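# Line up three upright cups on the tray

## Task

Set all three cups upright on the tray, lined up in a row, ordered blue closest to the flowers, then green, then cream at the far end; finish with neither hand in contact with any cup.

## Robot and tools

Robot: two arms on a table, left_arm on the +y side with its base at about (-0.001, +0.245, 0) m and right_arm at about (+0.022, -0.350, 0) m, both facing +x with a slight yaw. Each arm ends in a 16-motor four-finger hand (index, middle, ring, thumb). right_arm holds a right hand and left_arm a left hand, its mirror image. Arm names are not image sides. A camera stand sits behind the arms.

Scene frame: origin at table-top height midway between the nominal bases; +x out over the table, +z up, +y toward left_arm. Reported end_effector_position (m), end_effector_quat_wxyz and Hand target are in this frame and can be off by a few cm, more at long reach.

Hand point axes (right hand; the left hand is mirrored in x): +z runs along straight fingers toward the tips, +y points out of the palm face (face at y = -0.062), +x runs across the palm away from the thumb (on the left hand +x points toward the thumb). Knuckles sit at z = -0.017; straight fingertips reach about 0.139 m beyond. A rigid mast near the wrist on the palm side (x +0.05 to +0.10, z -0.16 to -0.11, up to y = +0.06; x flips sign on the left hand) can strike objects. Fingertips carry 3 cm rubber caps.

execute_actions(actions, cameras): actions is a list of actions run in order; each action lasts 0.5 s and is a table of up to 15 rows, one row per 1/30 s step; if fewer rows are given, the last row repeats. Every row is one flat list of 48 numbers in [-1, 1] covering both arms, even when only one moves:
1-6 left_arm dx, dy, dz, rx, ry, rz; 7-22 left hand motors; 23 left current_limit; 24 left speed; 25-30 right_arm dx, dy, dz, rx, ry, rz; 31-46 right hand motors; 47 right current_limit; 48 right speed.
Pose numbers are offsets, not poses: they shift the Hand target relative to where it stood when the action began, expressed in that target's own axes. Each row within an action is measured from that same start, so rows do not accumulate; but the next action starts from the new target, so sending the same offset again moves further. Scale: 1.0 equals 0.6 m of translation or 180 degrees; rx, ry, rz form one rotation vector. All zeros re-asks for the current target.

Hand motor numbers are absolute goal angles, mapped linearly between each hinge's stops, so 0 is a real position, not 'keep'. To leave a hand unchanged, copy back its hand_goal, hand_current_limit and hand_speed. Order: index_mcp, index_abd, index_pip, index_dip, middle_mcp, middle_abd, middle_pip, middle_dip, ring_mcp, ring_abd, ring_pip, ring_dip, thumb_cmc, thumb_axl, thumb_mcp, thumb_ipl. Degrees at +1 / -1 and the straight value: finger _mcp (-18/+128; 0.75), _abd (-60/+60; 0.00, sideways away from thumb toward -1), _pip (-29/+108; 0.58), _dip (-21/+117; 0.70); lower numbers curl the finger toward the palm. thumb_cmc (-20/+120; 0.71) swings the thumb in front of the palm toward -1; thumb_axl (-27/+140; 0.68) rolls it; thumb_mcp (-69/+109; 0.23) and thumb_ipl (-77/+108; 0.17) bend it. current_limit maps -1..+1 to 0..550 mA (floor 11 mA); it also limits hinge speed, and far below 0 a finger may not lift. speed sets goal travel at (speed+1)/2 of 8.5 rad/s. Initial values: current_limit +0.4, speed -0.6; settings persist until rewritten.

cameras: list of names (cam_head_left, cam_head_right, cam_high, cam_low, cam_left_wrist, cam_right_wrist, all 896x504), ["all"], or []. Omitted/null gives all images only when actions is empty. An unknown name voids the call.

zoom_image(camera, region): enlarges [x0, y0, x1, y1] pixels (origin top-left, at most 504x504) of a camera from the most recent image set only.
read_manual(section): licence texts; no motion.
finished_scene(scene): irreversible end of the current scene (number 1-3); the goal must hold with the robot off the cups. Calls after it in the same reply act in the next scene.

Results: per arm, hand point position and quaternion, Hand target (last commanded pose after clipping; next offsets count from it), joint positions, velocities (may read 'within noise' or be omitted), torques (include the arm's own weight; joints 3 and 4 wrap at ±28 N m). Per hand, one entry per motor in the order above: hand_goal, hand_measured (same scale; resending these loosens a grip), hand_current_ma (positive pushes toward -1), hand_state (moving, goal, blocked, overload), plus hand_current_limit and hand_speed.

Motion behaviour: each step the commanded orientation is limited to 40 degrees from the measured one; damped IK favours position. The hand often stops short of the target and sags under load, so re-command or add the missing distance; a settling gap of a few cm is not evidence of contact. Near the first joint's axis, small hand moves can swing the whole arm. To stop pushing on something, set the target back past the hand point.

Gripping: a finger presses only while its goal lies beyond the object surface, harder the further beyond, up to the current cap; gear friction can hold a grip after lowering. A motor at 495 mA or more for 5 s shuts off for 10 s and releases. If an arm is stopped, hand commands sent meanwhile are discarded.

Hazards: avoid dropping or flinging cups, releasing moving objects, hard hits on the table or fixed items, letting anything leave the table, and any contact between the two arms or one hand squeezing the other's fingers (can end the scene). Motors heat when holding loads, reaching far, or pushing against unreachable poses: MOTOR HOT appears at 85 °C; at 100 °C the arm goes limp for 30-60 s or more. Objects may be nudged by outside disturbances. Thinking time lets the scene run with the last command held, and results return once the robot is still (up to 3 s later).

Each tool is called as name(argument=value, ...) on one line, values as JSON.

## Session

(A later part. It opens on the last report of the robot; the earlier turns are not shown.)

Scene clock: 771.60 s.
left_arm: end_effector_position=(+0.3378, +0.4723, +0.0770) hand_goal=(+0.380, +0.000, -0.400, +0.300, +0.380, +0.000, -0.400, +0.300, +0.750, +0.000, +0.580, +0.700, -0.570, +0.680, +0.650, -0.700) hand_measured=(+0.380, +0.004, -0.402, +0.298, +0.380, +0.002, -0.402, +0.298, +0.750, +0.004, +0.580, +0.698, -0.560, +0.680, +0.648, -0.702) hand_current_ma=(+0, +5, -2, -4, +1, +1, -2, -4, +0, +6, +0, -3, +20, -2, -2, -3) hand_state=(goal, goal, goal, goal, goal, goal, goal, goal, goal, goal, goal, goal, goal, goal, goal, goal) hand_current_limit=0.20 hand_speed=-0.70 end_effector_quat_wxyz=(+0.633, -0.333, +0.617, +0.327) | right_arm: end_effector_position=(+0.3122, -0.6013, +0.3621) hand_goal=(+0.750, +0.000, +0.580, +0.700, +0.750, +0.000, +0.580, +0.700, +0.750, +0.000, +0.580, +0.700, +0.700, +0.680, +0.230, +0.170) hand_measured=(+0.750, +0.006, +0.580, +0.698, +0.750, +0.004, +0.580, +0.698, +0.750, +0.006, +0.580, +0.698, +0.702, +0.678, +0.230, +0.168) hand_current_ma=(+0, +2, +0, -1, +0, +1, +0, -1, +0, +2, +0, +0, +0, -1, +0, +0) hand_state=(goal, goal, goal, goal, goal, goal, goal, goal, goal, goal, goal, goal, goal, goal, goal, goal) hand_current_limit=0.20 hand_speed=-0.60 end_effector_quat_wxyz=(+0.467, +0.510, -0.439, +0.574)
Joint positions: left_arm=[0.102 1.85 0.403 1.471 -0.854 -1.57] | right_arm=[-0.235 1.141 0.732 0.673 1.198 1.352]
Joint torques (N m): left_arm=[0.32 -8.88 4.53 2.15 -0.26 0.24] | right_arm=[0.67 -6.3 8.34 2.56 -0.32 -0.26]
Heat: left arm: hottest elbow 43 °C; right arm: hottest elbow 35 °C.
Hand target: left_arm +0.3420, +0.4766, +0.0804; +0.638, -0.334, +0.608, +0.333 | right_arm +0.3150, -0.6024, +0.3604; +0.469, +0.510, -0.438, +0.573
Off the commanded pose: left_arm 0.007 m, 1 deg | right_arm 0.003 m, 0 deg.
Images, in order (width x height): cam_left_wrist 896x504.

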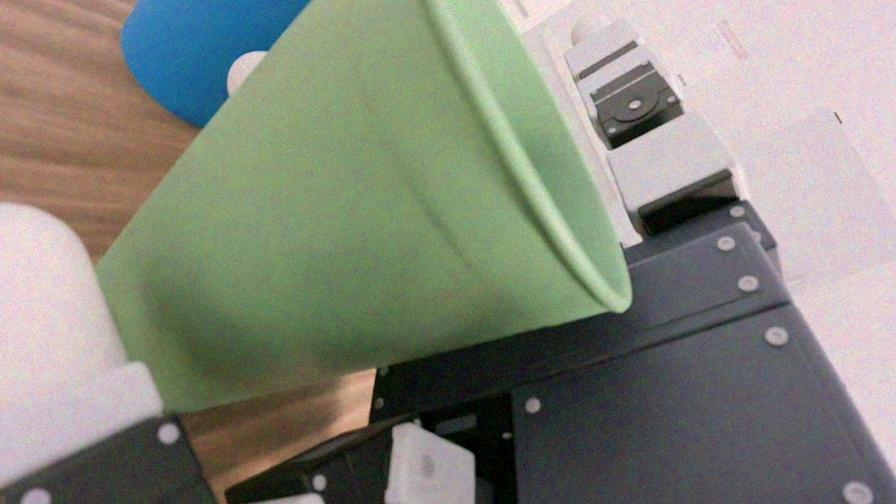

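execute_actions(actions=[[[0,0,0,0,0,0,0.2,0,-0.45,0.26,0.2,0,-0.45,0.26,0.75,0,0.58,0.7,-0.57,0.68,0.48,-0.77,0.0,-0.5,0,0,0,0,0,0,0.75,0,0.58,0.7,0.75,0,0.58,0.7,0.75,0,0.58,0.7,0.7,0.68,0.23,0.17,0.2,-0.6]],[[0,0,0,0,0,0,0.16,0,-0.48,0.23,0.16,0,-0.48,0.23,0.75,0,0.58,0.7,-0.57,0.68,0.38,-0.82,0.0,-0.6,0,0,0,0,0,0,0.75,0,0.58,0.7,0.75,0,0.58,0.7,0.75,0,0.58,0.7,0.7,0.68,0.23,0.17,0.2,-0.6]],[[0,0,0,0,0,0,0.06,0,-0.56,0.14,0.07,0,-0.55,0.14,0.75,0,0.58,0.7,-0.57,0.68,0.3,-0.88,0.0,-0.6,0,0,0,0,0,0,0.75,0,0.58,0.7,0.75,0,0.58,0.7,0.75,0,0.58,0.7,0.7,0.68,0.23,0.17,0.2,-0.6]]], cameras=["cam_left_wrist"])

Scene clock: 782.23 s.
left_arm: end_effector_position=(+0.3375, +0.4724, +0.0769) hand_goal=(+0.060, +0.000, -0.560, +0.140, +0.070, +0.000, -0.550, +0.140, +0.750, +0.000, +0.580, +0.700, -0.570, +0.680, +0.300, -0.880) hand_measured=(+0.150, +0.004, -0.490, +0.206, +0.182, +0.002, -0.464, +0.224, +0.750, +0.004, +0.580, +0.698, -0.560, +0.680, +0.406, -0.810) hand_current_ma=(+275, +5, +241, +227, +275, +1, +275, +275, +0, +6, +0, -3, +22, -1, +275, +275) hand_state=(blocked, goal, blocked, blocked, blocked, goal, blocked, blocked, goal, goal, goal, goal, goal, goal, blocked, blocked) hand_current_limit=0.00 hand_speed=-0.60 end_effector_quat_wxyz=(+0.633, -0.332, +0.617, +0.329) | right_arm: end_effector_position=(+0.3122, -0.6013, +0.3621) hand_goal=(+0.750, +0.000, +0.580, +0.700, +0.750, +0.000, +0.580, +0.700, +0.750, +0.000, +0.580, +0.700, +0.700, +0.680, +0.230, +0.170) hand_measured=(+0.750, +0.006, +0.580, +0.698, +0.750, +0.004, +0.580, +0.698, +0.750, +0.006, +0.580, +0.698, +0.702, +0.678, +0.230, +0.168) hand_current_ma=(+0, +2, +0, -1, +0, +1, +0, -1, +0, +2, +0, +0, +0, -1, +0, +0) hand_state=(goal, goal, goal, goal, goal, goal, goal, goal, goal, goal, goal, goal, goal, goal, goal, goal) hand_current_limit=0.20 hand_speed=-0.60 end_effector_quat_wxyz=(+0.467, +0.510, -0.439, +0.574)
Joint positions: left_arm=[0.102 1.855 0.403 1.48 -0.854 -1.564] | right_arm=[-0.235 1.141 0.732 0.673 1.198 1.352]
Joint torques (N m): left_arm=[0.97 -9.17 4.52 2.17 -0.15 0.34] | right_arm=[0.91 -6.48 8.24 2.45 -0.31 -0.26]
Heat: left arm: hottest elbow 43 °C; right arm: hottest elbow 35 °C.
Hand target: left_arm +0.3420, +0.4766, +0.0804; +0.639, -0.334, +0.608, +0.333 | right_arm +0.3150, -0.6024, +0.3604; +0.469, +0.510, -0.438, +0.573
Off the commanded pose: left_arm 0.007 m, 1 deg | right_arm 0.003 m, 0 deg.
Images, in order (width x height): cam_left_wrist 896x504.

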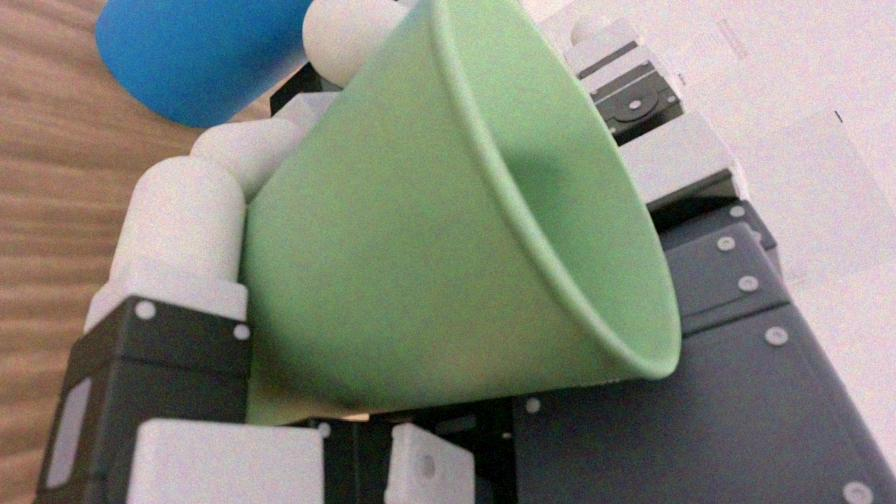

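execute_actions(actions=[[[-0.0667,0,0,0,0,0,0.06,0,-0.56,0.14,0.07,0,-0.55,0.14,0.75,0,0.58,0.7,-0.57,0.68,0.3,-0.88,0.0,-0.6,0,0,0,0,0,0,0.75,0,0.58,0.7,0.75,0,0.58,0.7,0.75,0,0.58,0.7,0.7,0.68,0.23,0.17,0.2,-0.6]],[[-0.1667,0,0,0,0,0,0.06,0,-0.56,0.14,0.07,0,-0.55,0.14,0.75,0,0.58,0.7,-0.57,0.68,0.3,-0.88,0.0,-0.6,0,0,0,0,0,0,0.75,0,0.58,0.7,0.75,0,0.58,0.7,0.75,0,0.58,0.7,0.7,0.68,0.23,0.17,0.2,-0.6]],[[-0.2333,0,0,0,0,0,0.06,0,-0.56,0.14,0.07,0,-0.55,0.14,0.75,0,0.58,0.7,-0.57,0.68,0.3,-0.88,0.0,-0.6,0,0,0,0,0,0,0.75,0,0.58,0.7,0.75,0,0.58,0.7,0.75,0,0.58,0.7,0.7,0.68,0.23,0.17,0.2,-0.6]]], cameras=["cam_high","cam_left_wrist"])

Scene clock: 829.27 s.
left_arm: end_effector_position=(+0.3203, +0.4718, +0.3315) hand_goal=(+0.060, +0.000, -0.560, +0.140, +0.070, +0.000, -0.550, +0.140, +0.750, +0.000, +0.580, +0.700, -0.570, +0.680, +0.300, -0.880) hand_measured=(+0.150, +0.004, -0.490, +0.206, +0.182, +0.002, -0.464, +0.224, +0.750, +0.004, +0.580, +0.698, -0.560, +0.680, +0.406, -0.810) hand_current_ma=(+275, +5, +241, +227, +275, +1, +275, +275, +0, +6, +0, -3, +22, -1, +275, +275) hand_state=(blocked, goal, blocked, blocked, blocked, goal, blocked, blocked, goal, goal, goal, goal, goal, goal, blocked, blocked) hand_current_limit=0.00 hand_speed=-0.60 end_effector_quat_wxyz=(+0.619, -0.323, +0.625, +0.349) | right_arm: end_effector_position=(+0.3122, -0.6013, +0.3621) hand_goal=(+0.750, +0.000, +0.580, +0.700, +0.750, +0.000, +0.580, +0.700, +0.750, +0.000, +0.580, +0.700, +0.700, +0.680, +0.230, +0.170) hand_measured=(+0.750, +0.006, +0.580, +0.698, +0.750, +0.004, +0.580, +0.698, +0.750, +0.006, +0.580, +0.698, +0.702, +0.678, +0.230, +0.168) hand_current_ma=(+0, +2, +0, -1, +0, +1, +0, -1, +0, +2, +0, +0, +0, -1, +0, +0) hand_state=(goal, goal, goal, goal, goal, goal, goal, goal, goal, goal, goal, goal, goal, goal, goal, goal) hand_current_limit=0.20 hand_speed=-0.60 end_effector_quat_wxyz=(+0.467, +0.510, -0.439, +0.574)
Joint positions: left_arm=[0.102 0.983 0.621 0.378 -0.872 -1.522] | right_arm=[-0.235 1.141 0.732 0.673 1.198 1.352]
Joint torques (N m): left_arm=[-1.03 -4.72 15.6 1.24 -0.13 0.11] | right_arm=[0.79 -6.18 8.4 2.5 -0.31 -0.26]
Heat: left arm: hottest elbow 42 °C; right arm: hottest elbow 35 °C.
Hand target: left_arm +0.3313, +0.4712, +0.3602; +0.638, -0.334, +0.608, +0.333 | right_arm +0.3150, -0.6024, +0.3604; +0.469, +0.510, -0.438, +0.573
Off the commanded pose: left_arm 0.031 m, 4 deg | right_arm 0.003 m, 0 deg.
Images, in order (width x height): cam_high 896x504, cam_left_wrist 896x504.

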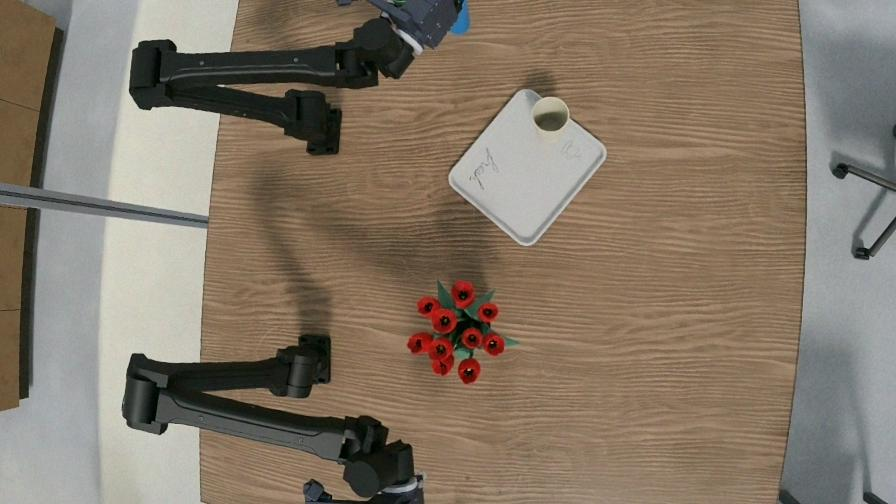

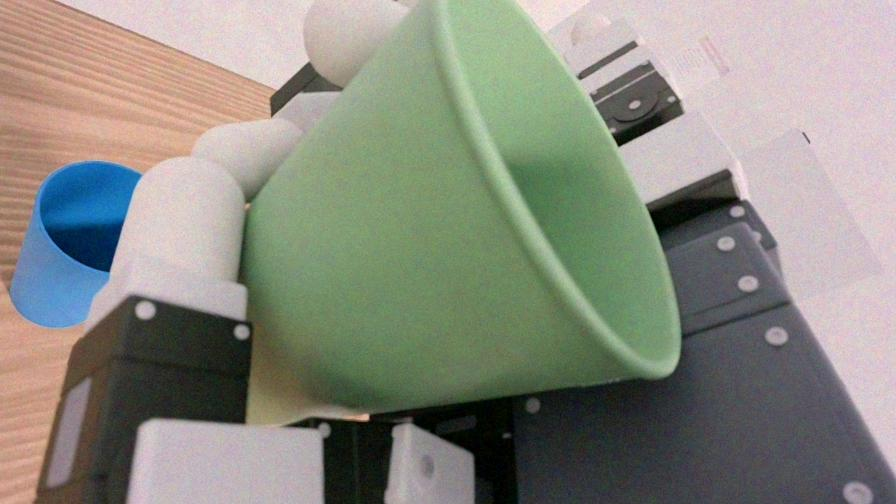

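execute_actions(actions=[[[0,-0.1584,-0.0389,0.114,0,0,0.06,0,-0.56,0.14,0.07,0,-0.55,0.14,0.75,0,0.58,0.7,-0.57,0.68,0.3,-0.88,0.0,-0.6,0,0,0,0,0,0,0.75,0,0.58,0.7,0.75,0,0.58,0.7,0.75,0,0.58,0.7,0.7,0.68,0.23,0.17,0.2,-0.6]],[[0,-0.162,0.019,0.114,0,0,0.06,0,-0.56,0.14,0.07,0,-0.55,0.14,0.75,0,0.58,0.7,-0.57,0.68,0.3,-0.88,0.0,-0.6,0,0,0,0,0,0,0.75,0,0.58,0.7,0.75,0,0.58,0.7,0.75,0,0.58,0.7,0.7,0.68,0.23,0.17,0.2,-0.6]],[[0,-0.145,0.0745,0.114,0,0,0.06,0,-0.56,0.14,0.07,0,-0.55,0.14,0.75,0,0.58,0.7,-0.57,0.68,0.3,-0.88,0.0,-0.6,0,0,0,0,0,0,0.75,0,0.58,0.7,0.75,0,0.58,0.7,0.75,0,0.58,0.7,0.7,0.68,0.23,0.17,0.2,-0.6]],[[0,-0.1097,0.1207,0.114,0,0,0.06,0,-0.56,0.14,0.07,0,-0.55,0.14,0.75,0,0.58,0.7,-0.57,0.68,0.3,-0.88,0.0,-0.6,0,0,0,0,0,0,0.75,0,0.58,0.7,0.75,0,0.58,0.7,0.75,0,0.58,0.7,0.7,0.68,0.23,0.17,0.2,-0.6]]], cameras=["cam_high"])

Scene clock: 853.43 s.
left_arm: end_effector_position=(+0.5758, +0.1781, +0.3170) hand_goal=(+0.060, +0.000, -0.560, +0.140, +0.070, +0.000, -0.550, +0.140, +0.750, +0.000, +0.580, +0.700, -0.570, +0.680, +0.300, -0.880) hand_measured=(+0.150, +0.004, -0.490, +0.206, +0.182, +0.002, -0.464, +0.224, +0.750, +0.004, +0.580, +0.698, -0.560, +0.680, +0.406, -0.810) hand_current_ma=(+275, +5, +241, +227, +275, +1, +275, +275, +1, +6, +0, -3, +22, -1, +275, +275) hand_state=(blocked, goal, blocked, blocked, blocked, goal, blocked, blocked, goal, goal, goal, goal, goal, goal, blocked, blocked) hand_current_limit=0.00 hand_speed=-0.60 end_effector_quat_wxyz=(+0.668, +0.173, +0.708, -0.150) | right_arm: end_effector_position=(+0.3122, -0.6013, +0.3621) hand_goal=(+0.750, +0.000, +0.580, +0.700, +0.750, +0.000, +0.580, +0.700, +0.750, +0.000, +0.580, +0.700, +0.700, +0.680, +0.230, +0.170) hand_measured=(+0.750, +0.006, +0.580, +0.698, +0.750, +0.004, +0.580, +0.698, +0.750, +0.006, +0.580, +0.698, +0.702, +0.678, +0.230, +0.168) hand_current_ma=(+0, +2, +0, -1, +0, +1, +0, -1, +0, +2, +0, +0, +0, -1, +0, +0) hand_state=(goal, goal, goal, goal, goal, goal, goal, goal, goal, goal, goal, goal, goal, goal, goal, goal) hand_current_limit=0.20 hand_speed=-0.60 end_effector_quat_wxyz=(+0.467, +0.510, -0.439, +0.574)
Joint positions: left_arm=[-0.185 1.255 0.829 0.362 0.291 -1.533] | right_arm=[-0.235 1.141 0.732 0.673 1.198 1.352]
Joint torques (N m): left_arm=[0.67 -8.94 16.76 2.8 0.05 0.03] | right_arm=[1.03 -5.89 8.25 2.58 -0.32 -0.27]
Heat: left arm: hottest elbow 49 °C; right arm: hottest elbow 35 °C.
Hand target: left_arm +0.5954, +0.1824, +0.3648; +0.701, +0.167, +0.677, -0.148 | right_arm +0.3150, -0.6024, +0.3604; +0.469, +0.510, -0.438, +0.573
Off the commanded pose: left_arm 0.052 m, 5 deg | right_arm 0.003 m, 0 deg.
Images, in order (width x height): cam_high 896x504.

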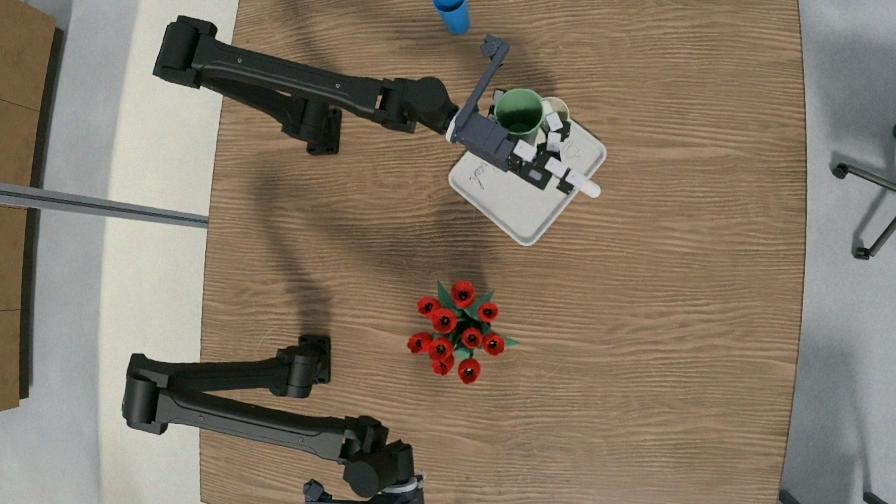

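execute_actions(actions=[[[0.18,0.01,0.01,0,0,0,0.06,0,-0.56,0.14,0.07,0,-0.55,0.14,0.75,0,0.58,0.7,-0.57,0.68,0.3,-0.88,0.0,-0.6,0,0,0,0,0,0,0.75,0,0.58,0.7,0.75,0,0.58,0.7,0.75,0,0.58,0.7,0.7,0.68,0.23,0.17,0.2,-0.6]],[[0.12,0,0,0,0,0,0.06,0,-0.56,0.14,0.07,0,-0.55,0.14,0.75,0,0.58,0.7,-0.57,0.68,0.3,-0.88,0.0,-0.6,0,0,0,0,0,0,0.75,0,0.58,0.7,0.75,0,0.58,0.7,0.75,0,0.58,0.7,0.7,0.68,0.23,0.17,0.2,-0.6]]], cameras=["cam_high","cam_left_wrist","cam_head_right"])

Scene clock: 865.90 s.
left_arm: end_effector_position=(+0.6083, +0.1810, +0.1710) hand_goal=(+0.060, +0.000, -0.560, +0.140, +0.070, +0.000, -0.550, +0.140, +0.750, +0.000, +0.580, +0.700, -0.570, +0.680, +0.300, -0.880) hand_measured=(+0.150, +0.004, -0.490, +0.206, +0.182, +0.002, -0.464, +0.224, +0.750, +0.004, +0.580, +0.698, -0.560, +0.680, +0.406, -0.810) hand_current_ma=(+275, +5, +241, +227, +275, +1, +275, +275, +1, +6, +0, -3, +22, -1, +275, +275) hand_state=(blocked, goal, blocked, blocked, blocked, goal, blocked, blocked, goal, goal, goal, goal, goal, goal, blocked, blocked) hand_current_limit=0.00 hand_speed=-0.60 end_effector_quat_wxyz=(+0.687, +0.173, +0.690, -0.151) | right_arm: end_effector_position=(+0.3122, -0.6013, +0.3621) hand_goal=(+0.750, +0.000, +0.580, +0.700, +0.750, +0.000, +0.580, +0.700, +0.750, +0.000, +0.580, +0.700, +0.700, +0.680, +0.230, +0.170) hand_measured=(+0.750, +0.006, +0.580, +0.698, +0.750, +0.004, +0.580, +0.698, +0.750, +0.006, +0.580, +0.698, +0.702, +0.678, +0.230, +0.168) hand_current_ma=(+0, +2, +0, -1, +0, +1, +0, -1, +0, +2, +0, +0, +0, -1, +0, +0) hand_state=(goal, goal, goal, goal, goal, goal, goal, goal, goal, goal, goal, goal, goal, goal, goal, goal) hand_current_limit=0.20 hand_speed=-0.60 end_effector_quat_wxyz=(+0.467, +0.510, -0.439, +0.574)
Joint positions: left_arm=[-0.165 1.653 0.716 0.925 0.311 -1.538] | right_arm=[-0.235 1.141 0.732 0.673 1.198 1.352]
Joint torques (N m): left_arm=[1.14 -12.4 8.17 2.93 0 0.11] | right_arm=[1.03 -6.42 8.2 2.58 -0.32 -0.28]
Heat: left arm: hottest elbow 52 °C; right arm: hottest elbow 35 °C.
Hand target: left_arm +0.6104, +0.1885, +0.1852; +0.701, +0.168, +0.677, -0.148 | right_arm +0.3150, -0.6024, +0.3604; +0.469, +0.510, -0.438, +0.573
Off the commanded pose: left_arm 0.016 m, 2 deg | right_arm 0.003 m, 0 deg.
Images, in order (width x height): cam_head_right 896x504, cam_high 896x504, cam_left_wrist 896x504.

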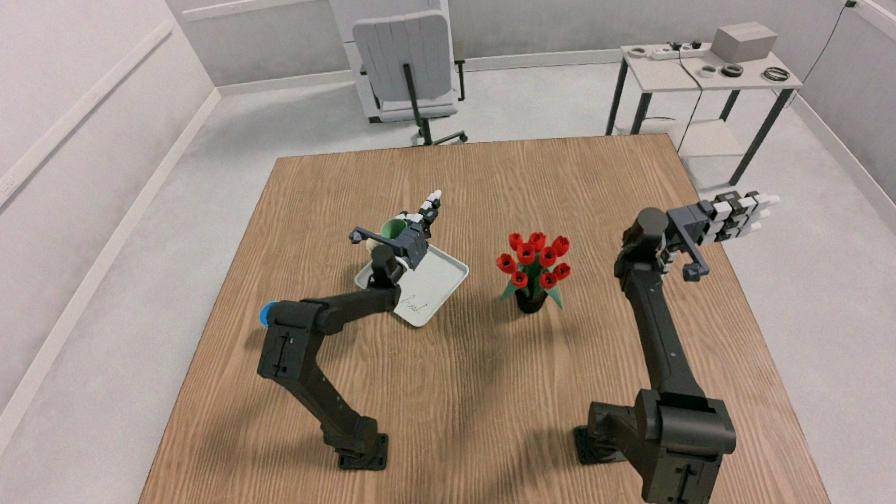

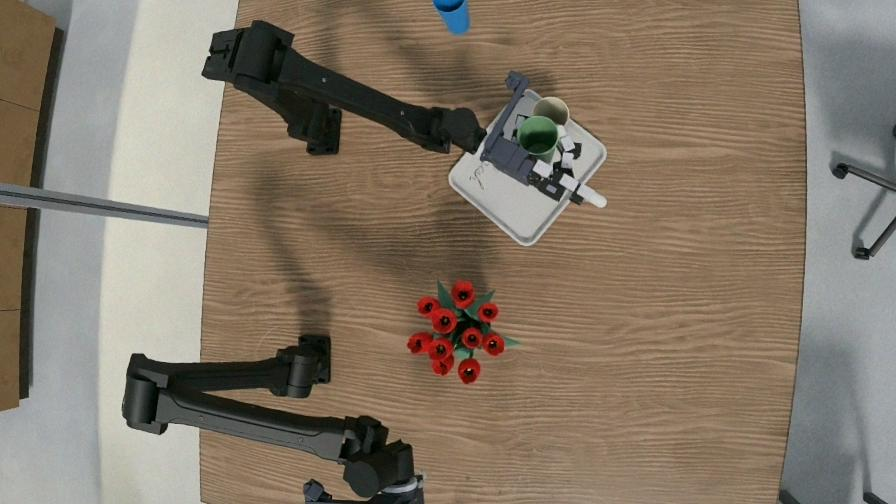

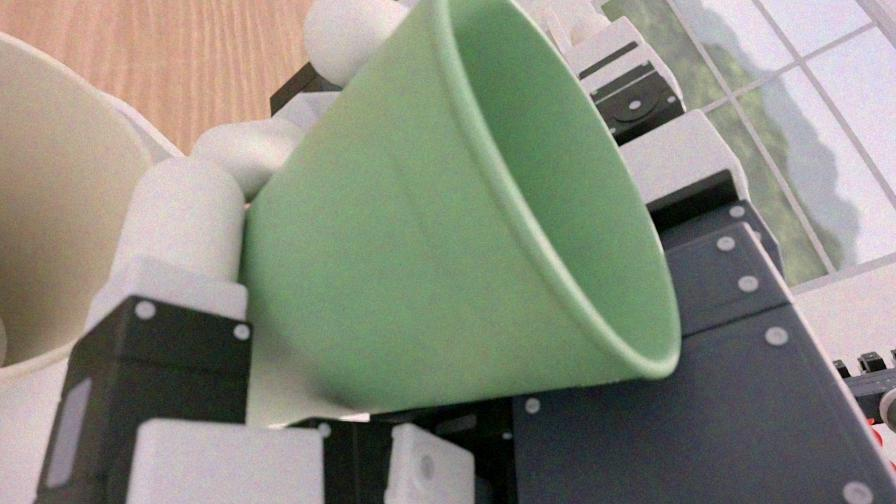

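execute_actions(actions=[[[0,-0.022,-0.0363,0,0,0,0.06,0,-0.56,0.14,0.07,0,-0.55,0.14,0.75,0,0.58,0.7,-0.57,0.68,0.3,-0.88,0.0,-0.6,0,0,0,0,0,0,0.75,0,0.58,0.7,0.75,0,0.58,0.7,0.75,0,0.58,0.7,0.7,0.68,0.23,0.17,0.2,-0.6]],[[0.07,0,0,0,0,0,0.06,0,-0.56,0.14,0.07,0,-0.55,0.14,0.75,0,0.58,0.7,-0.57,0.68,0.3,-0.88,0.0,-0.6,0,0,0,0,0,0,0.75,0,0.58,0.7,0.75,0,0.58,0.7,0.75,0,0.58,0.7,0.7,0.68,0.23,0.17,0.2,-0.6]]], cameras=["cam_high","cam_left_wrist"])

Scene clock: 877.60 s.
left_arm: end_effector_position=(+0.5871, +0.1853, +0.1373) hand_goal=(+0.060, +0.000, -0.560, +0.140, +0.070, +0.000, -0.550, +0.140, +0.750, +0.000, +0.580, +0.700, -0.570, +0.680, +0.300, -0.880) hand_measured=(+0.150, +0.002, -0.490, +0.206, +0.182, +0.002, -0.464, +0.224, +0.750, +0.004, +0.580, +0.698, -0.560, +0.680, +0.406, -0.810) hand_current_ma=(+275, +2, +242, +225, +275, +2, +275, +275, +1, +6, +0, -3, +21, -1, +275, +275) hand_state=(blocked, goal, blocked, blocked, blocked, goal, blocked, blocked, goal, goal, goal, goal, goal, goal, blocked, blocked) hand_current_limit=0.00 hand_speed=-0.60 end_effector_quat_wxyz=(+0.693, +0.171, +0.684, -0.148) | right_arm: end_effector_position=(+0.3122, -0.6013, +0.3621) hand_goal=(+0.750, +0.000, +0.580, +0.700, +0.750, +0.000, +0.580, +0.700, +0.750, +0.000, +0.580, +0.700, +0.700, +0.680, +0.230, +0.170) hand_measured=(+0.750, +0.006, +0.580, +0.698, +0.750, +0.004, +0.580, +0.698, +0.750, +0.006, +0.580, +0.698, +0.702, +0.678, +0.230, +0.168) hand_current_ma=(+0, +2, +0, -1, +0, +1, +0, -1, +0, +2, +0, +0, +0, -1, +0, +0) hand_state=(goal, goal, goal, goal, goal, goal, goal, goal, goal, goal, goal, goal, goal, goal, goal, goal) hand_current_limit=0.20 hand_speed=-0.60 end_effector_quat_wxyz=(+0.467, +0.510, -0.439, +0.574)
Joint positions: left_arm=[-0.165 1.726 0.638 1.093 0.305 -1.539] | right_arm=[-0.235 1.141 0.732 0.673 1.198 1.352]
Joint torques (N m): left_arm=[-0.09 -10.81 6.32 2.62 -0.24 0.1] | right_arm=[0.62 -6.3 8.27 2.5 -0.31 -0.26]
Heat: left arm: hottest elbow 50 °C; right arm: hottest elbow 35 °C.
Hand target: left_arm +0.5866, +0.1869, +0.1423; +0.701, +0.167, +0.677, -0.148 | right_arm +0.3150, -0.6024, +0.3604; +0.469, +0.510, -0.438, +0.573
Off the commanded pose: left_arm 0.005 m, 1 deg | right_arm 0.003 m, 0 deg.
Images, in order (width x height): cam_high 896x504, cam_left_wrist 896x504.

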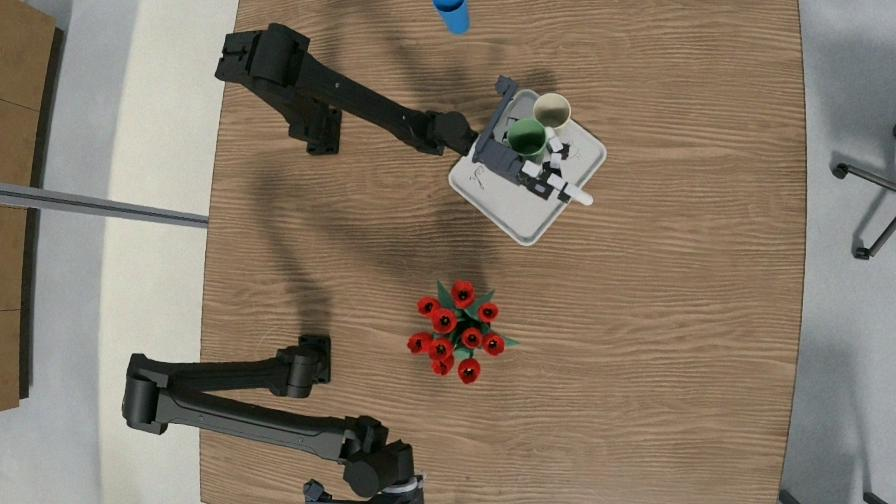

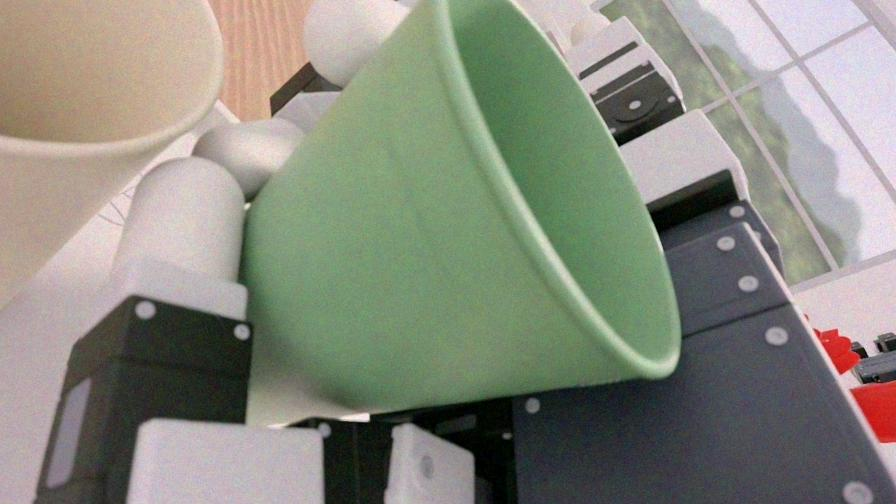

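zoom_image(camera="cam_high", region=[430, 70, 630, 270])

Scaled by 2.520 from the camera's 896x504 image, which has a finer 1280x720 frame.

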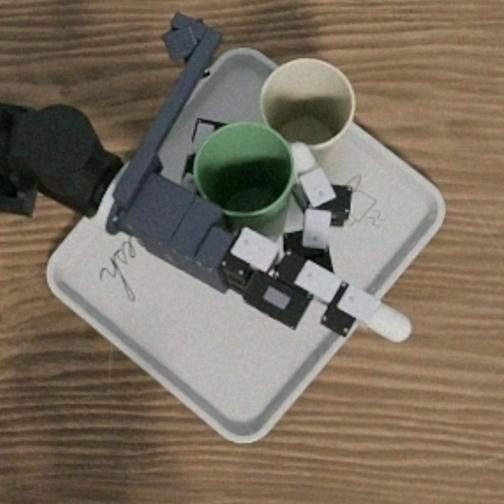

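execute_actions(actions=[[[0,-0.018,0,0,0,0,0.06,0,-0.56,0.14,0.07,0,-0.55,0.14,0.75,0,0.58,0.7,-0.57,0.68,0.3,-0.88,0.0,-0.6,0,0,0,0,0,0,0.75,0,0.58,0.7,0.75,0,0.58,0.7,0.75,0,0.58,0.7,0.7,0.68,0.23,0.17,0.2,-0.6]]], cameras=["cam_high","cam_left_wrist","cam_low","cam_head_left"])

zoom_image(camera="cam_high", region=[430, 70, 630, 270])

Scene clock: 898.90 s.
left_arm: end_effector_position=(+0.5865, +0.1840, +0.1386) hand_goal=(+0.060, +0.000, -0.560, +0.140, +0.070, +0.000, -0.550, +0.140, +0.750, +0.000, +0.580, +0.700, -0.570, +0.680, +0.300, -0.880) hand_measured=(+0.150, +0.002, -0.490, +0.206, +0.182, +0.002, -0.464, +0.224, +0.750, +0.004, +0.580, +0.698, -0.560, +0.680, +0.406, -0.810) hand_current_ma=(+275, +2, +242, +225, +275, +2, +275, +275, +1, +6, +0, -3, +21, -1, +275, +275) hand_state=(blocked, goal, blocked, blocked, blocked, goal, blocked, blocked, goal, goal, goal, goal, goal, goal, blocked, blocked) hand_current_limit=0.00 hand_speed=-0.60 end_effector_quat_wxyz=(+0.696, +0.166, +0.684, -0.143) | right_arm: end_effector_position=(+0.3122, -0.6013, +0.3621) hand_goal=(+0.750, +0.000, +0.580, +0.700, +0.750, +0.000, +0.580, +0.700, +0.750, +0.000, +0.580, +0.700, +0.700, +0.680, +0.230, +0.170) hand_measured=(+0.750, +0.006, +0.580, +0.698, +0.750, +0.004, +0.580, +0.698, +0.750, +0.006, +0.580, +0.698, +0.702, +0.678, +0.230, +0.168) hand_current_ma=(+0, +2, +0, -1, +0, +1, +0, -1, +0, +2, +0, +0, +0, -1, +0, +0) hand_state=(goal, goal, goal, goal, goal, goal, goal, goal, goal, goal, goal, goal, goal, goal, goal, goal) hand_current_limit=0.20 hand_speed=-0.60 end_effector_quat_wxyz=(+0.467, +0.510, -0.439, +0.574)
Joint positions: left_arm=[-0.175 1.726 0.638 1.098 0.281 -1.539] | right_arm=[-0.235 1.141 0.732 0.673 1.198 1.352]
Joint torques (N m): left_arm=[-1.79 -11.81 5.61 2.89 -0.3 0.1] | right_arm=[1.08 -6.18 8.34 2.55 -0.32 -0.26]
Heat: left arm: hottest elbow 47 °C; right arm: hottest elbow 35 °C.
Hand target: left_arm +0.5819, +0.1773, +0.1419; +0.701, +0.167, +0.677, -0.148 | right_arm +0.3150, -0.6024, +0.3604; +0.469, +0.510, -0.438, +0.573
Off the commanded pose: left_arm 0.009 m, 1 deg | right_arm 0.003 m, 0 deg.
Images, in order (width x height): cam_head_left 896x504, cam_high 896x504, cam_low 896x504, cam_left_wrist 896x504.

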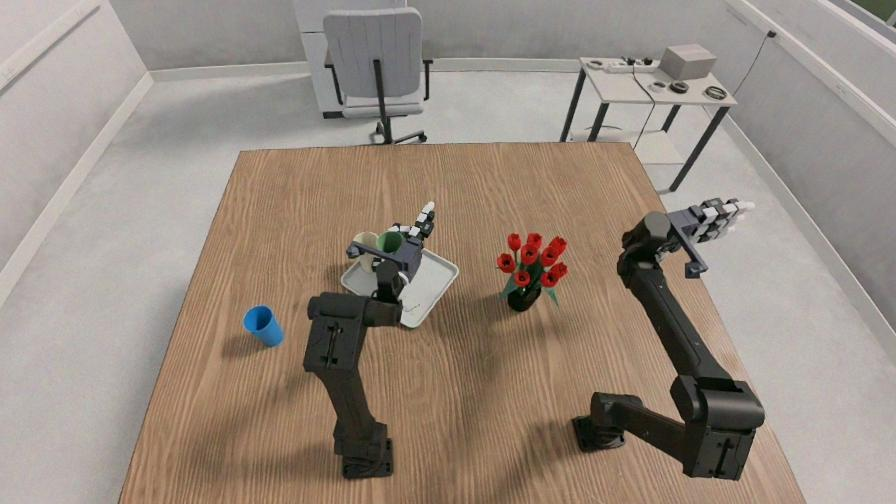

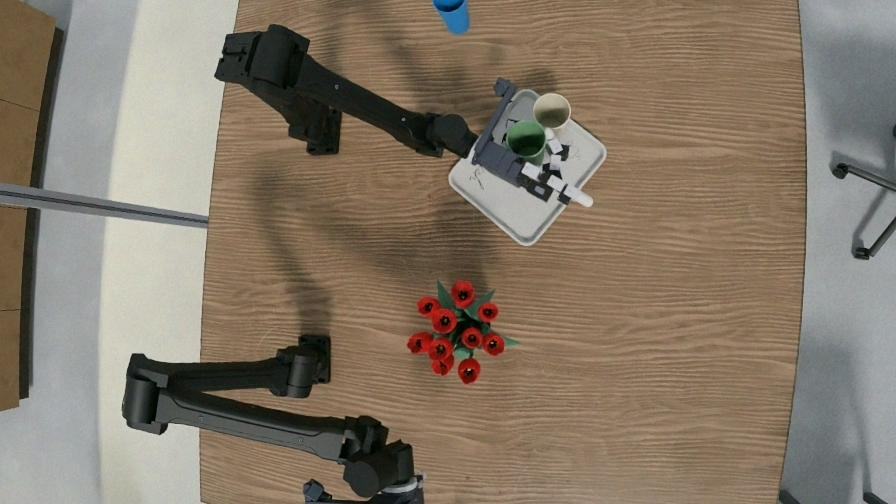

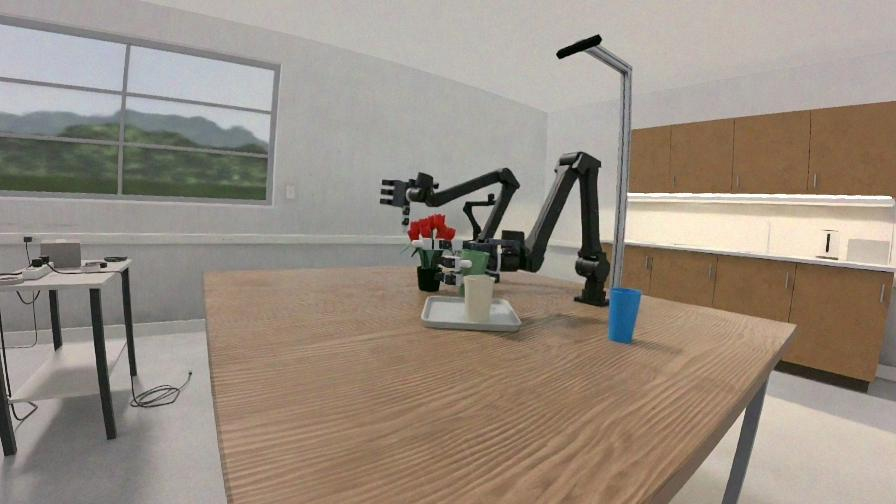

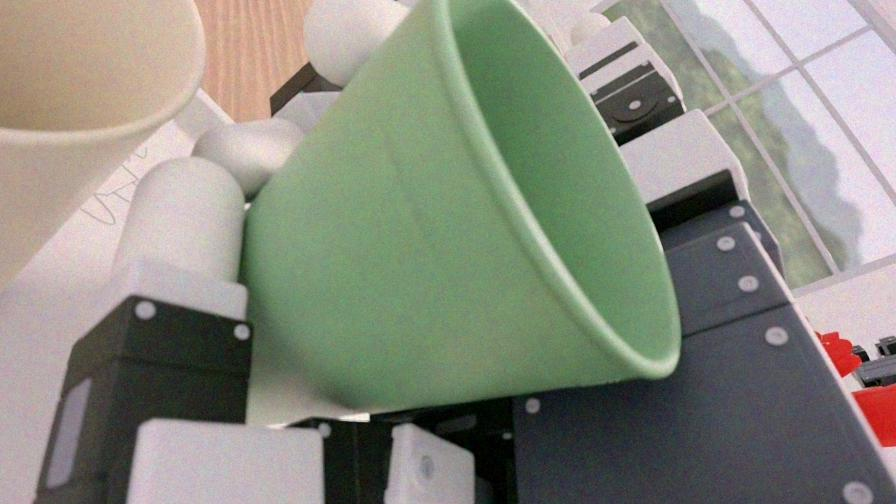

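Scaled by 2.520 from the camera's 896x504 image, which has a finer 1280x720 frame.

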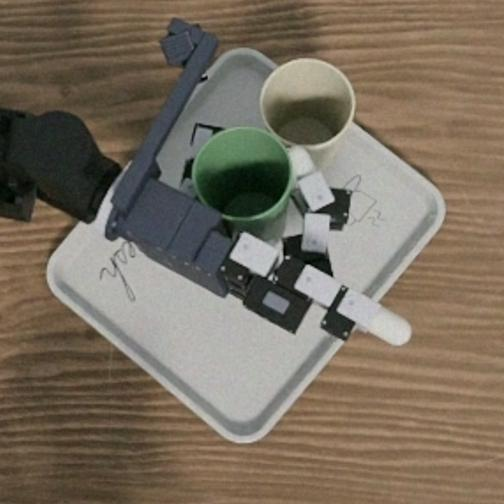

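zoom_image(camera="cam_low", region=[400, 220, 540, 340])

Scaled by 3.600 from the camera's 896x504 image, which has a finer 1280x720 frame.

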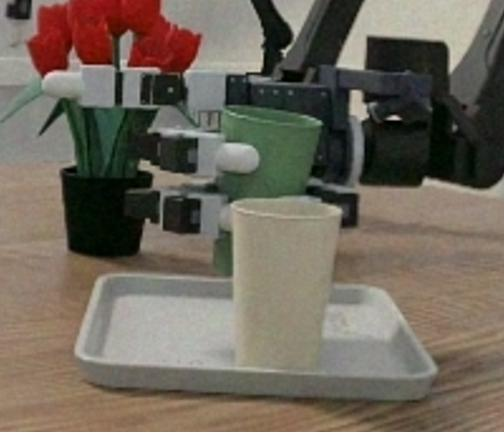

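execute_actions(actions=[[[0.06,0.006,0.003,0,0,0,0.06,0,-0.56,0.14,0.07,0,-0.55,0.14,0.75,0,0.58,0.7,-0.57,0.68,0.3,-0.88,0.0,-0.6,0,0,0,0,0,0,0.75,0,0.58,0.7,0.75,0,0.58,0.7,0.75,0,0.58,0.7,0.7,0.68,0.23,0.17,0.2,-0.6]],[[0.035,0,0,0,0,0,0.06,0,-0.56,0.14,0.07,0,-0.55,0.14,0.75,0,0.58,0.7,-0.57,0.68,0.3,-0.88,0.0,-0.6,0,0,0,0,0,0,0.75,0,0.58,0.7,0.75,0,0.58,0.7,0.75,0,0.58,0.7,0.7,0.68,0.23,0.17,0.2,-0.6]]], cameras=["cam_high","cam_low"])

zoom_image(camera="cam_high", region=[430, 70, 630, 270])

zoom_image(camera="cam_low", region=[400, 220, 540, 340])

Scene clock: 919.33 s.
left_arm: end_effector_position=(+0.5857, +0.1833, +0.0828) hand_goal=(+0.060, +0.000, -0.560, +0.140, +0.070, +0.000, -0.550, +0.140, +0.750, +0.000, +0.580, +0.700, -0.570, +0.680, +0.300, -0.880) hand_measured=(+0.150, +0.002, -0.490, +0.206, +0.182, +0.002, -0.464, +0.224, +0.750, +0.004, +0.580, +0.698, -0.562, +0.680, +0.406, -0.810) hand_current_ma=(+275, +3, +242, +225, +275, +2, +275, +275, +1, +7, +0, -3, +19, -2, +275, +275) hand_state=(blocked, goal, blocked, blocked, blocked, goal, blocked, blocked, goal, goal, goal, goal, goal, goal, blocked, blocked) hand_current_limit=0.00 hand_speed=-0.60 end_effector_quat_wxyz=(+0.695, +0.167, +0.684, -0.145) | right_arm: end_effector_position=(+0.3122, -0.6013, +0.3621) hand_goal=(+0.750, +0.000, +0.580, +0.700, +0.750, +0.000, +0.580, +0.700, +0.750, +0.000, +0.580, +0.700, +0.700, +0.680, +0.230, +0.170) hand_measured=(+0.750, +0.006, +0.580, +0.698, +0.750, +0.004, +0.580, +0.698, +0.750, +0.006, +0.580, +0.698, +0.702, +0.678, +0.230, +0.168) hand_current_ma=(+0, +2, +0, -1, +0, +1, +0, -1, +0, +2, +0, +0, +0, -1, +0, +0) hand_state=(goal, goal, goal, goal, goal, goal, goal, goal, goal, goal, goal, goal, goal, goal, goal, goal) hand_current_limit=0.20 hand_speed=-0.60 end_effector_quat_wxyz=(+0.467, +0.510, -0.439, +0.574)
Joint positions: left_arm=[-0.175 1.907 0.637 1.278 0.285 -1.538] | right_arm=[-0.235 1.141 0.732 0.673 1.198 1.352]
Joint torques (N m): left_arm=[0.26 -11.05 5.41 2.69 0 0.05] | right_arm=[0.79 -6.12 8.23 2.61 -0.31 -0.26]
Heat: left arm: hottest elbow 45 °C; right arm: hottest elbow 35 °C.
Hand target: left_arm +0.5873, +0.1809, +0.0851; +0.701, +0.167, +0.677, -0.148 | right_arm +0.3150, -0.6024, +0.3604; +0.469, +0.510, -0.438, +0.573
Off the commanded pose: left_arm 0.004 m, 1 deg | right_arm 0.003 m, 0 deg.
Images, in order (width x height): cam_high 896x504, cam_low 896x504.

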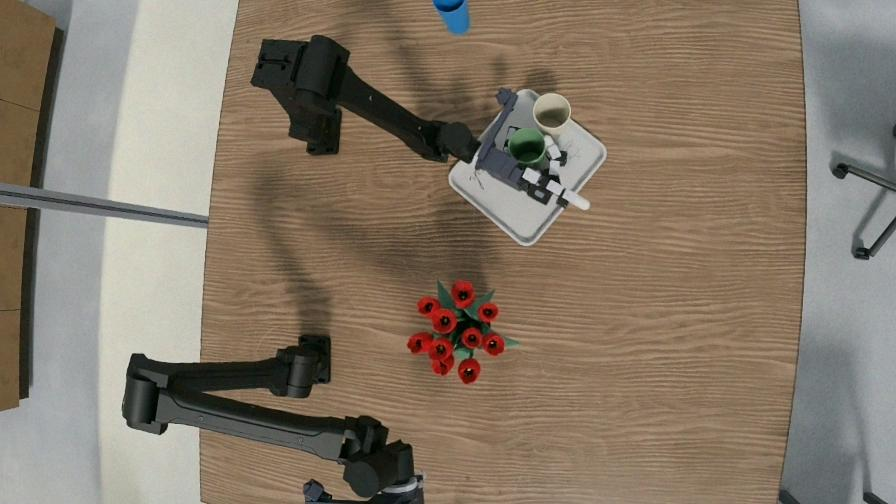

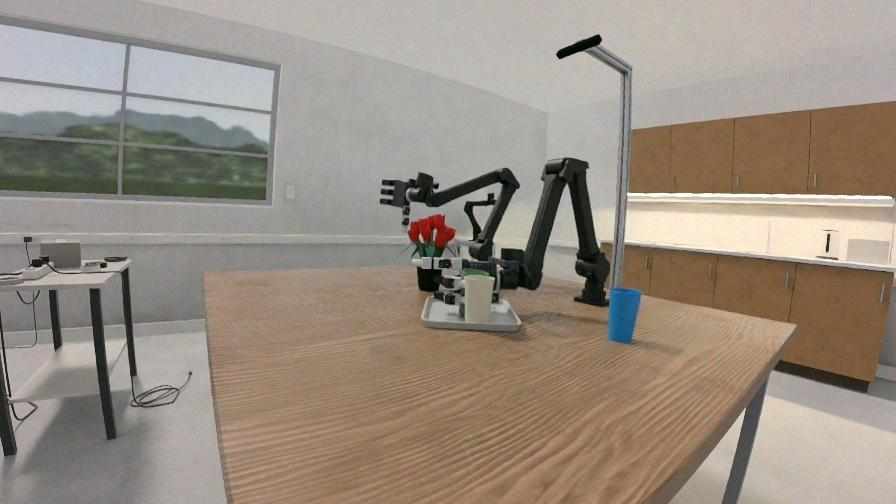

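Scaled by 2.520 from the camera's 896x504 image, which has a finer 1280x720 frame.

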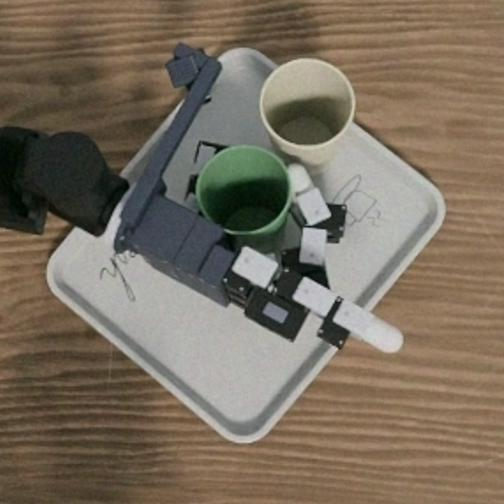

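Scaled by 3.600 from the camera's 896x504 image, which has a finer 1280x720 frame.

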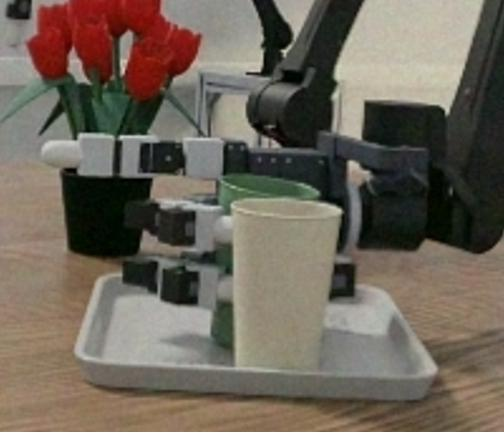

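execute_actions(actions=[[[0.012,0,0,0,0,0,0.06,0,-0.56,0.14,0.07,0,-0.55,0.14,0.75,0,0.58,0.7,-0.57,0.68,0.3,-0.88,0.0,-0.6,0,0,0,0,0,0,0.75,0,0.58,0.7,0.75,0,0.58,0.7,0.75,0,0.58,0.7,0.7,0.68,0.23,0.17,0.2,-0.6]]], cameras=[])

Scene clock: 925.40 s.
left_arm: end_effector_position=(+0.5855, +0.1833, +0.0836) hand_goal=(+0.060, +0.000, -0.560, +0.140, +0.070, +0.000, -0.550, +0.140, +0.750, +0.000, +0.580, +0.700, -0.570, +0.680, +0.300, -0.880) hand_measured=(+0.150, +0.002, -0.490, +0.206, +0.182, +0.002, -0.464, +0.224, +0.750, +0.004, +0.580, +0.698, -0.562, +0.680, +0.406, -0.810) hand_current_ma=(+275, +3, +242, +225, +275, +2, +275, +275, +1, +7, +0, -3, +19, -2, +275, +275) hand_state=(blocked, goal, blocked, blocked, blocked, goal, blocked, blocked, goal, goal, goal, goal, goal, goal, blocked, blocked) hand_current_limit=0.00 hand_speed=-0.60 end_effector_quat_wxyz=(+0.701, +0.168, +0.678, -0.144) | right_arm: end_effector_position=(+0.3122, -0.6013, +0.3621) hand_goal=(+0.750, +0.000, +0.580, +0.700, +0.750, +0.000, +0.580, +0.700, +0.750, +0.000, +0.580, +0.700, +0.700, +0.680, +0.230, +0.170) hand_measured=(+0.750, +0.006, +0.580, +0.698, +0.750, +0.004, +0.580, +0.698, +0.750, +0.006, +0.580, +0.698, +0.702, +0.678, +0.230, +0.168) hand_current_ma=(+0, +2, +0, -1, +0, +1, +0, -1, +0, +2, +0, +0, +0, -1, +0, +0) hand_state=(goal, goal, goal, goal, goal, goal, goal, goal, goal, goal, goal, goal, goal, goal, goal, goal) hand_current_limit=0.20 hand_speed=-0.60 end_effector_quat_wxyz=(+0.467, +0.510, -0.439, +0.574)
Joint positions: left_arm=[-0.175 1.92 0.637 1.309 0.285 -1.538] | right_arm=[-0.235 1.141 0.732 0.673 1.198 1.352]
Joint torques (N m): left_arm=[-0.56 -10.75 5.46 2.41 -0.03 0.09] | right_arm=[0.85 -6.36 8.25 2.44 -0.31 -0.26]
Heat: left arm: hottest elbow 45 °C; right arm: hottest elbow 35 °C.
Hand target: left_arm +0.5876, +0.1810, +0.0780; +0.701, +0.167, +0.677, -0.148 | right_arm +0.3150, -0.6024, +0.3604; +0.469, +0.510, -0.438, +0.573
Off the commanded pose: left_arm 0.006 m, 0 deg | right_arm 0.003 m, 0 deg.
No camera images: "cameras" was empty.

execute_actions(actions=[[[-0.015,0,0,0,0,0,0.22,0,-0.47,0.22,0.22,0,-0.47,0.22,0.75,0,0.58,0.7,-0.57,0.68,0.48,-0.8,0.0,-0.75,0,0,0,0,0,0,0.75,0,0.58,0.7,0.75,0,0.58,0.7,0.75,0,0.58,0.7,0.7,0.68,0.23,0.17,0.2,-0.6]],[[-0.004,0,0,0,0,0,0.38,0,-0.4,0.3,0.38,0,-0.4,0.3,0.75,0,0.58,0.7,-0.57,0.68,0.65,-0.7,0.2,-0.7,0,0,0,0,0,0,0.75,0,0.58,0.7,0.75,0,0.58,0.7,0.75,0,0.58,0.7,0.7,0.68,0.23,0.17,0.2,-0.6]]], cameras=["cam_high","cam_left_wrist"])

zoom_image(camera="cam_high", region=[430, 70, 630, 270])

Scene clock: 934.77 s.
left_arm: end_effector_position=(+0.5853, +0.1833, +0.0800) hand_goal=(+0.380, +0.000, -0.400, +0.300, +0.380, +0.000, -0.400, +0.300, +0.750, +0.000, +0.580, +0.700, -0.570, +0.680, +0.650, -0.700) hand_measured=(+0.378, +0.002, -0.402, +0.298, +0.378, +0.002, -0.402, +0.298, +0.750, +0.004, +0.580, +0.698, -0.562, +0.680, +0.648, -0.702) hand_current_ma=(-4, +3, -5, -4, -4, +2, -4, -4, +1, +7, +0, -3, +19, -2, -4, -4) hand_state=(goal, goal, goal, goal, goal, goal, goal, goal, goal, goal, goal, goal, goal, goal, goal, goal) hand_current_limit=0.20 hand_speed=-0.70 end_effector_quat_wxyz=(+0.696, +0.168, +0.683, -0.145) | right_arm: end_effector_position=(+0.3122, -0.6013, +0.3621) hand_goal=(+0.750, +0.000, +0.580, +0.700, +0.750, +0.000, +0.580, +0.700, +0.750, +0.000, +0.580, +0.700, +0.700, +0.680, +0.230, +0.170) hand_measured=(+0.750, +0.006, +0.580, +0.698, +0.750, +0.004, +0.580, +0.698, +0.750, +0.006, +0.580, +0.698, +0.702, +0.678, +0.230, +0.168) hand_current_ma=(+0, +2, +0, -1, +0, +1, +0, -1, +0, +2, +0, +0, +0, -1, +0, +0) hand_state=(goal, goal, goal, goal, goal, goal, goal, goal, goal, goal, goal, goal, goal, goal, goal, goal) hand_current_limit=0.20 hand_speed=-0.60 end_effector_quat_wxyz=(+0.467, +0.510, -0.439, +0.574)
Joint positions: left_arm=[-0.175 1.92 0.637 1.296 0.286 -1.538] | right_arm=[-0.235 1.141 0.732 0.673 1.198 1.352]
Joint torques (N m): left_arm=[-0.44 -13.39 5.08 1.69 -0.08 0.07] | right_arm=[0.79 -5.83 8.32 2.52 -0.33 -0.28]
Heat: left arm: hottest elbow 44 °C; right arm: hottest elbow 35 °C.
Hand target: left_arm +0.5871, +0.1808, +0.0894; +0.701, +0.167, +0.677, -0.148 | right_arm +0.3150, -0.6024, +0.3604; +0.469, +0.510, -0.438, +0.573
Off the commanded pose: left_arm 0.010 m, 1 deg | right_arm 0.003 m, 0 deg.
Images, in order (width x height): cam_high 896x504, cam_left_wrist 896x504.

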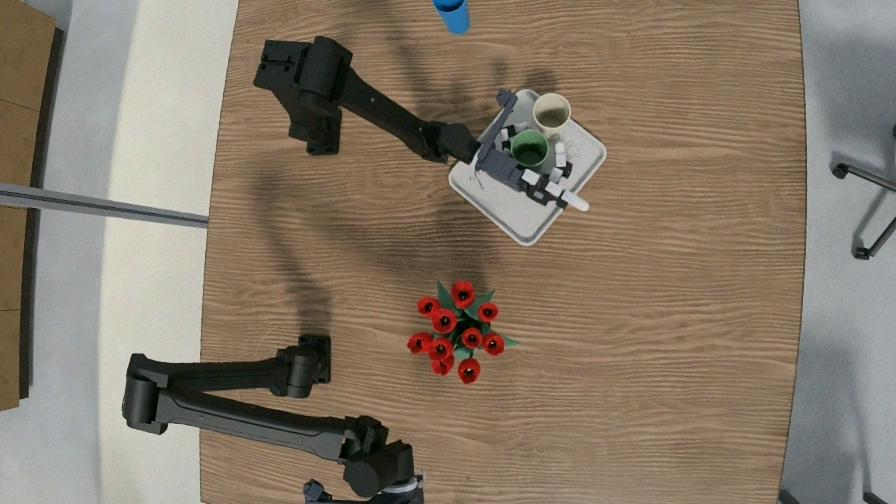

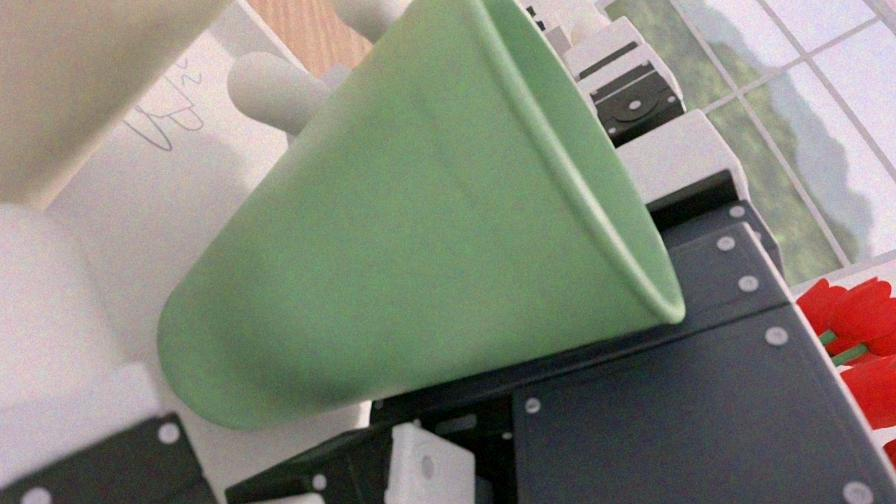

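Scaled by 2.520 from the camera's 896x504 image, which has a finer 1280x720 frame.

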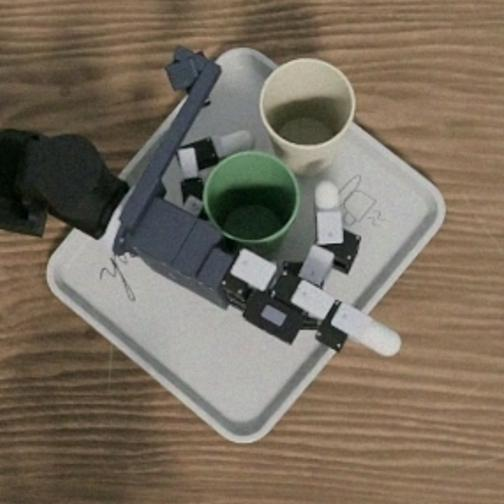

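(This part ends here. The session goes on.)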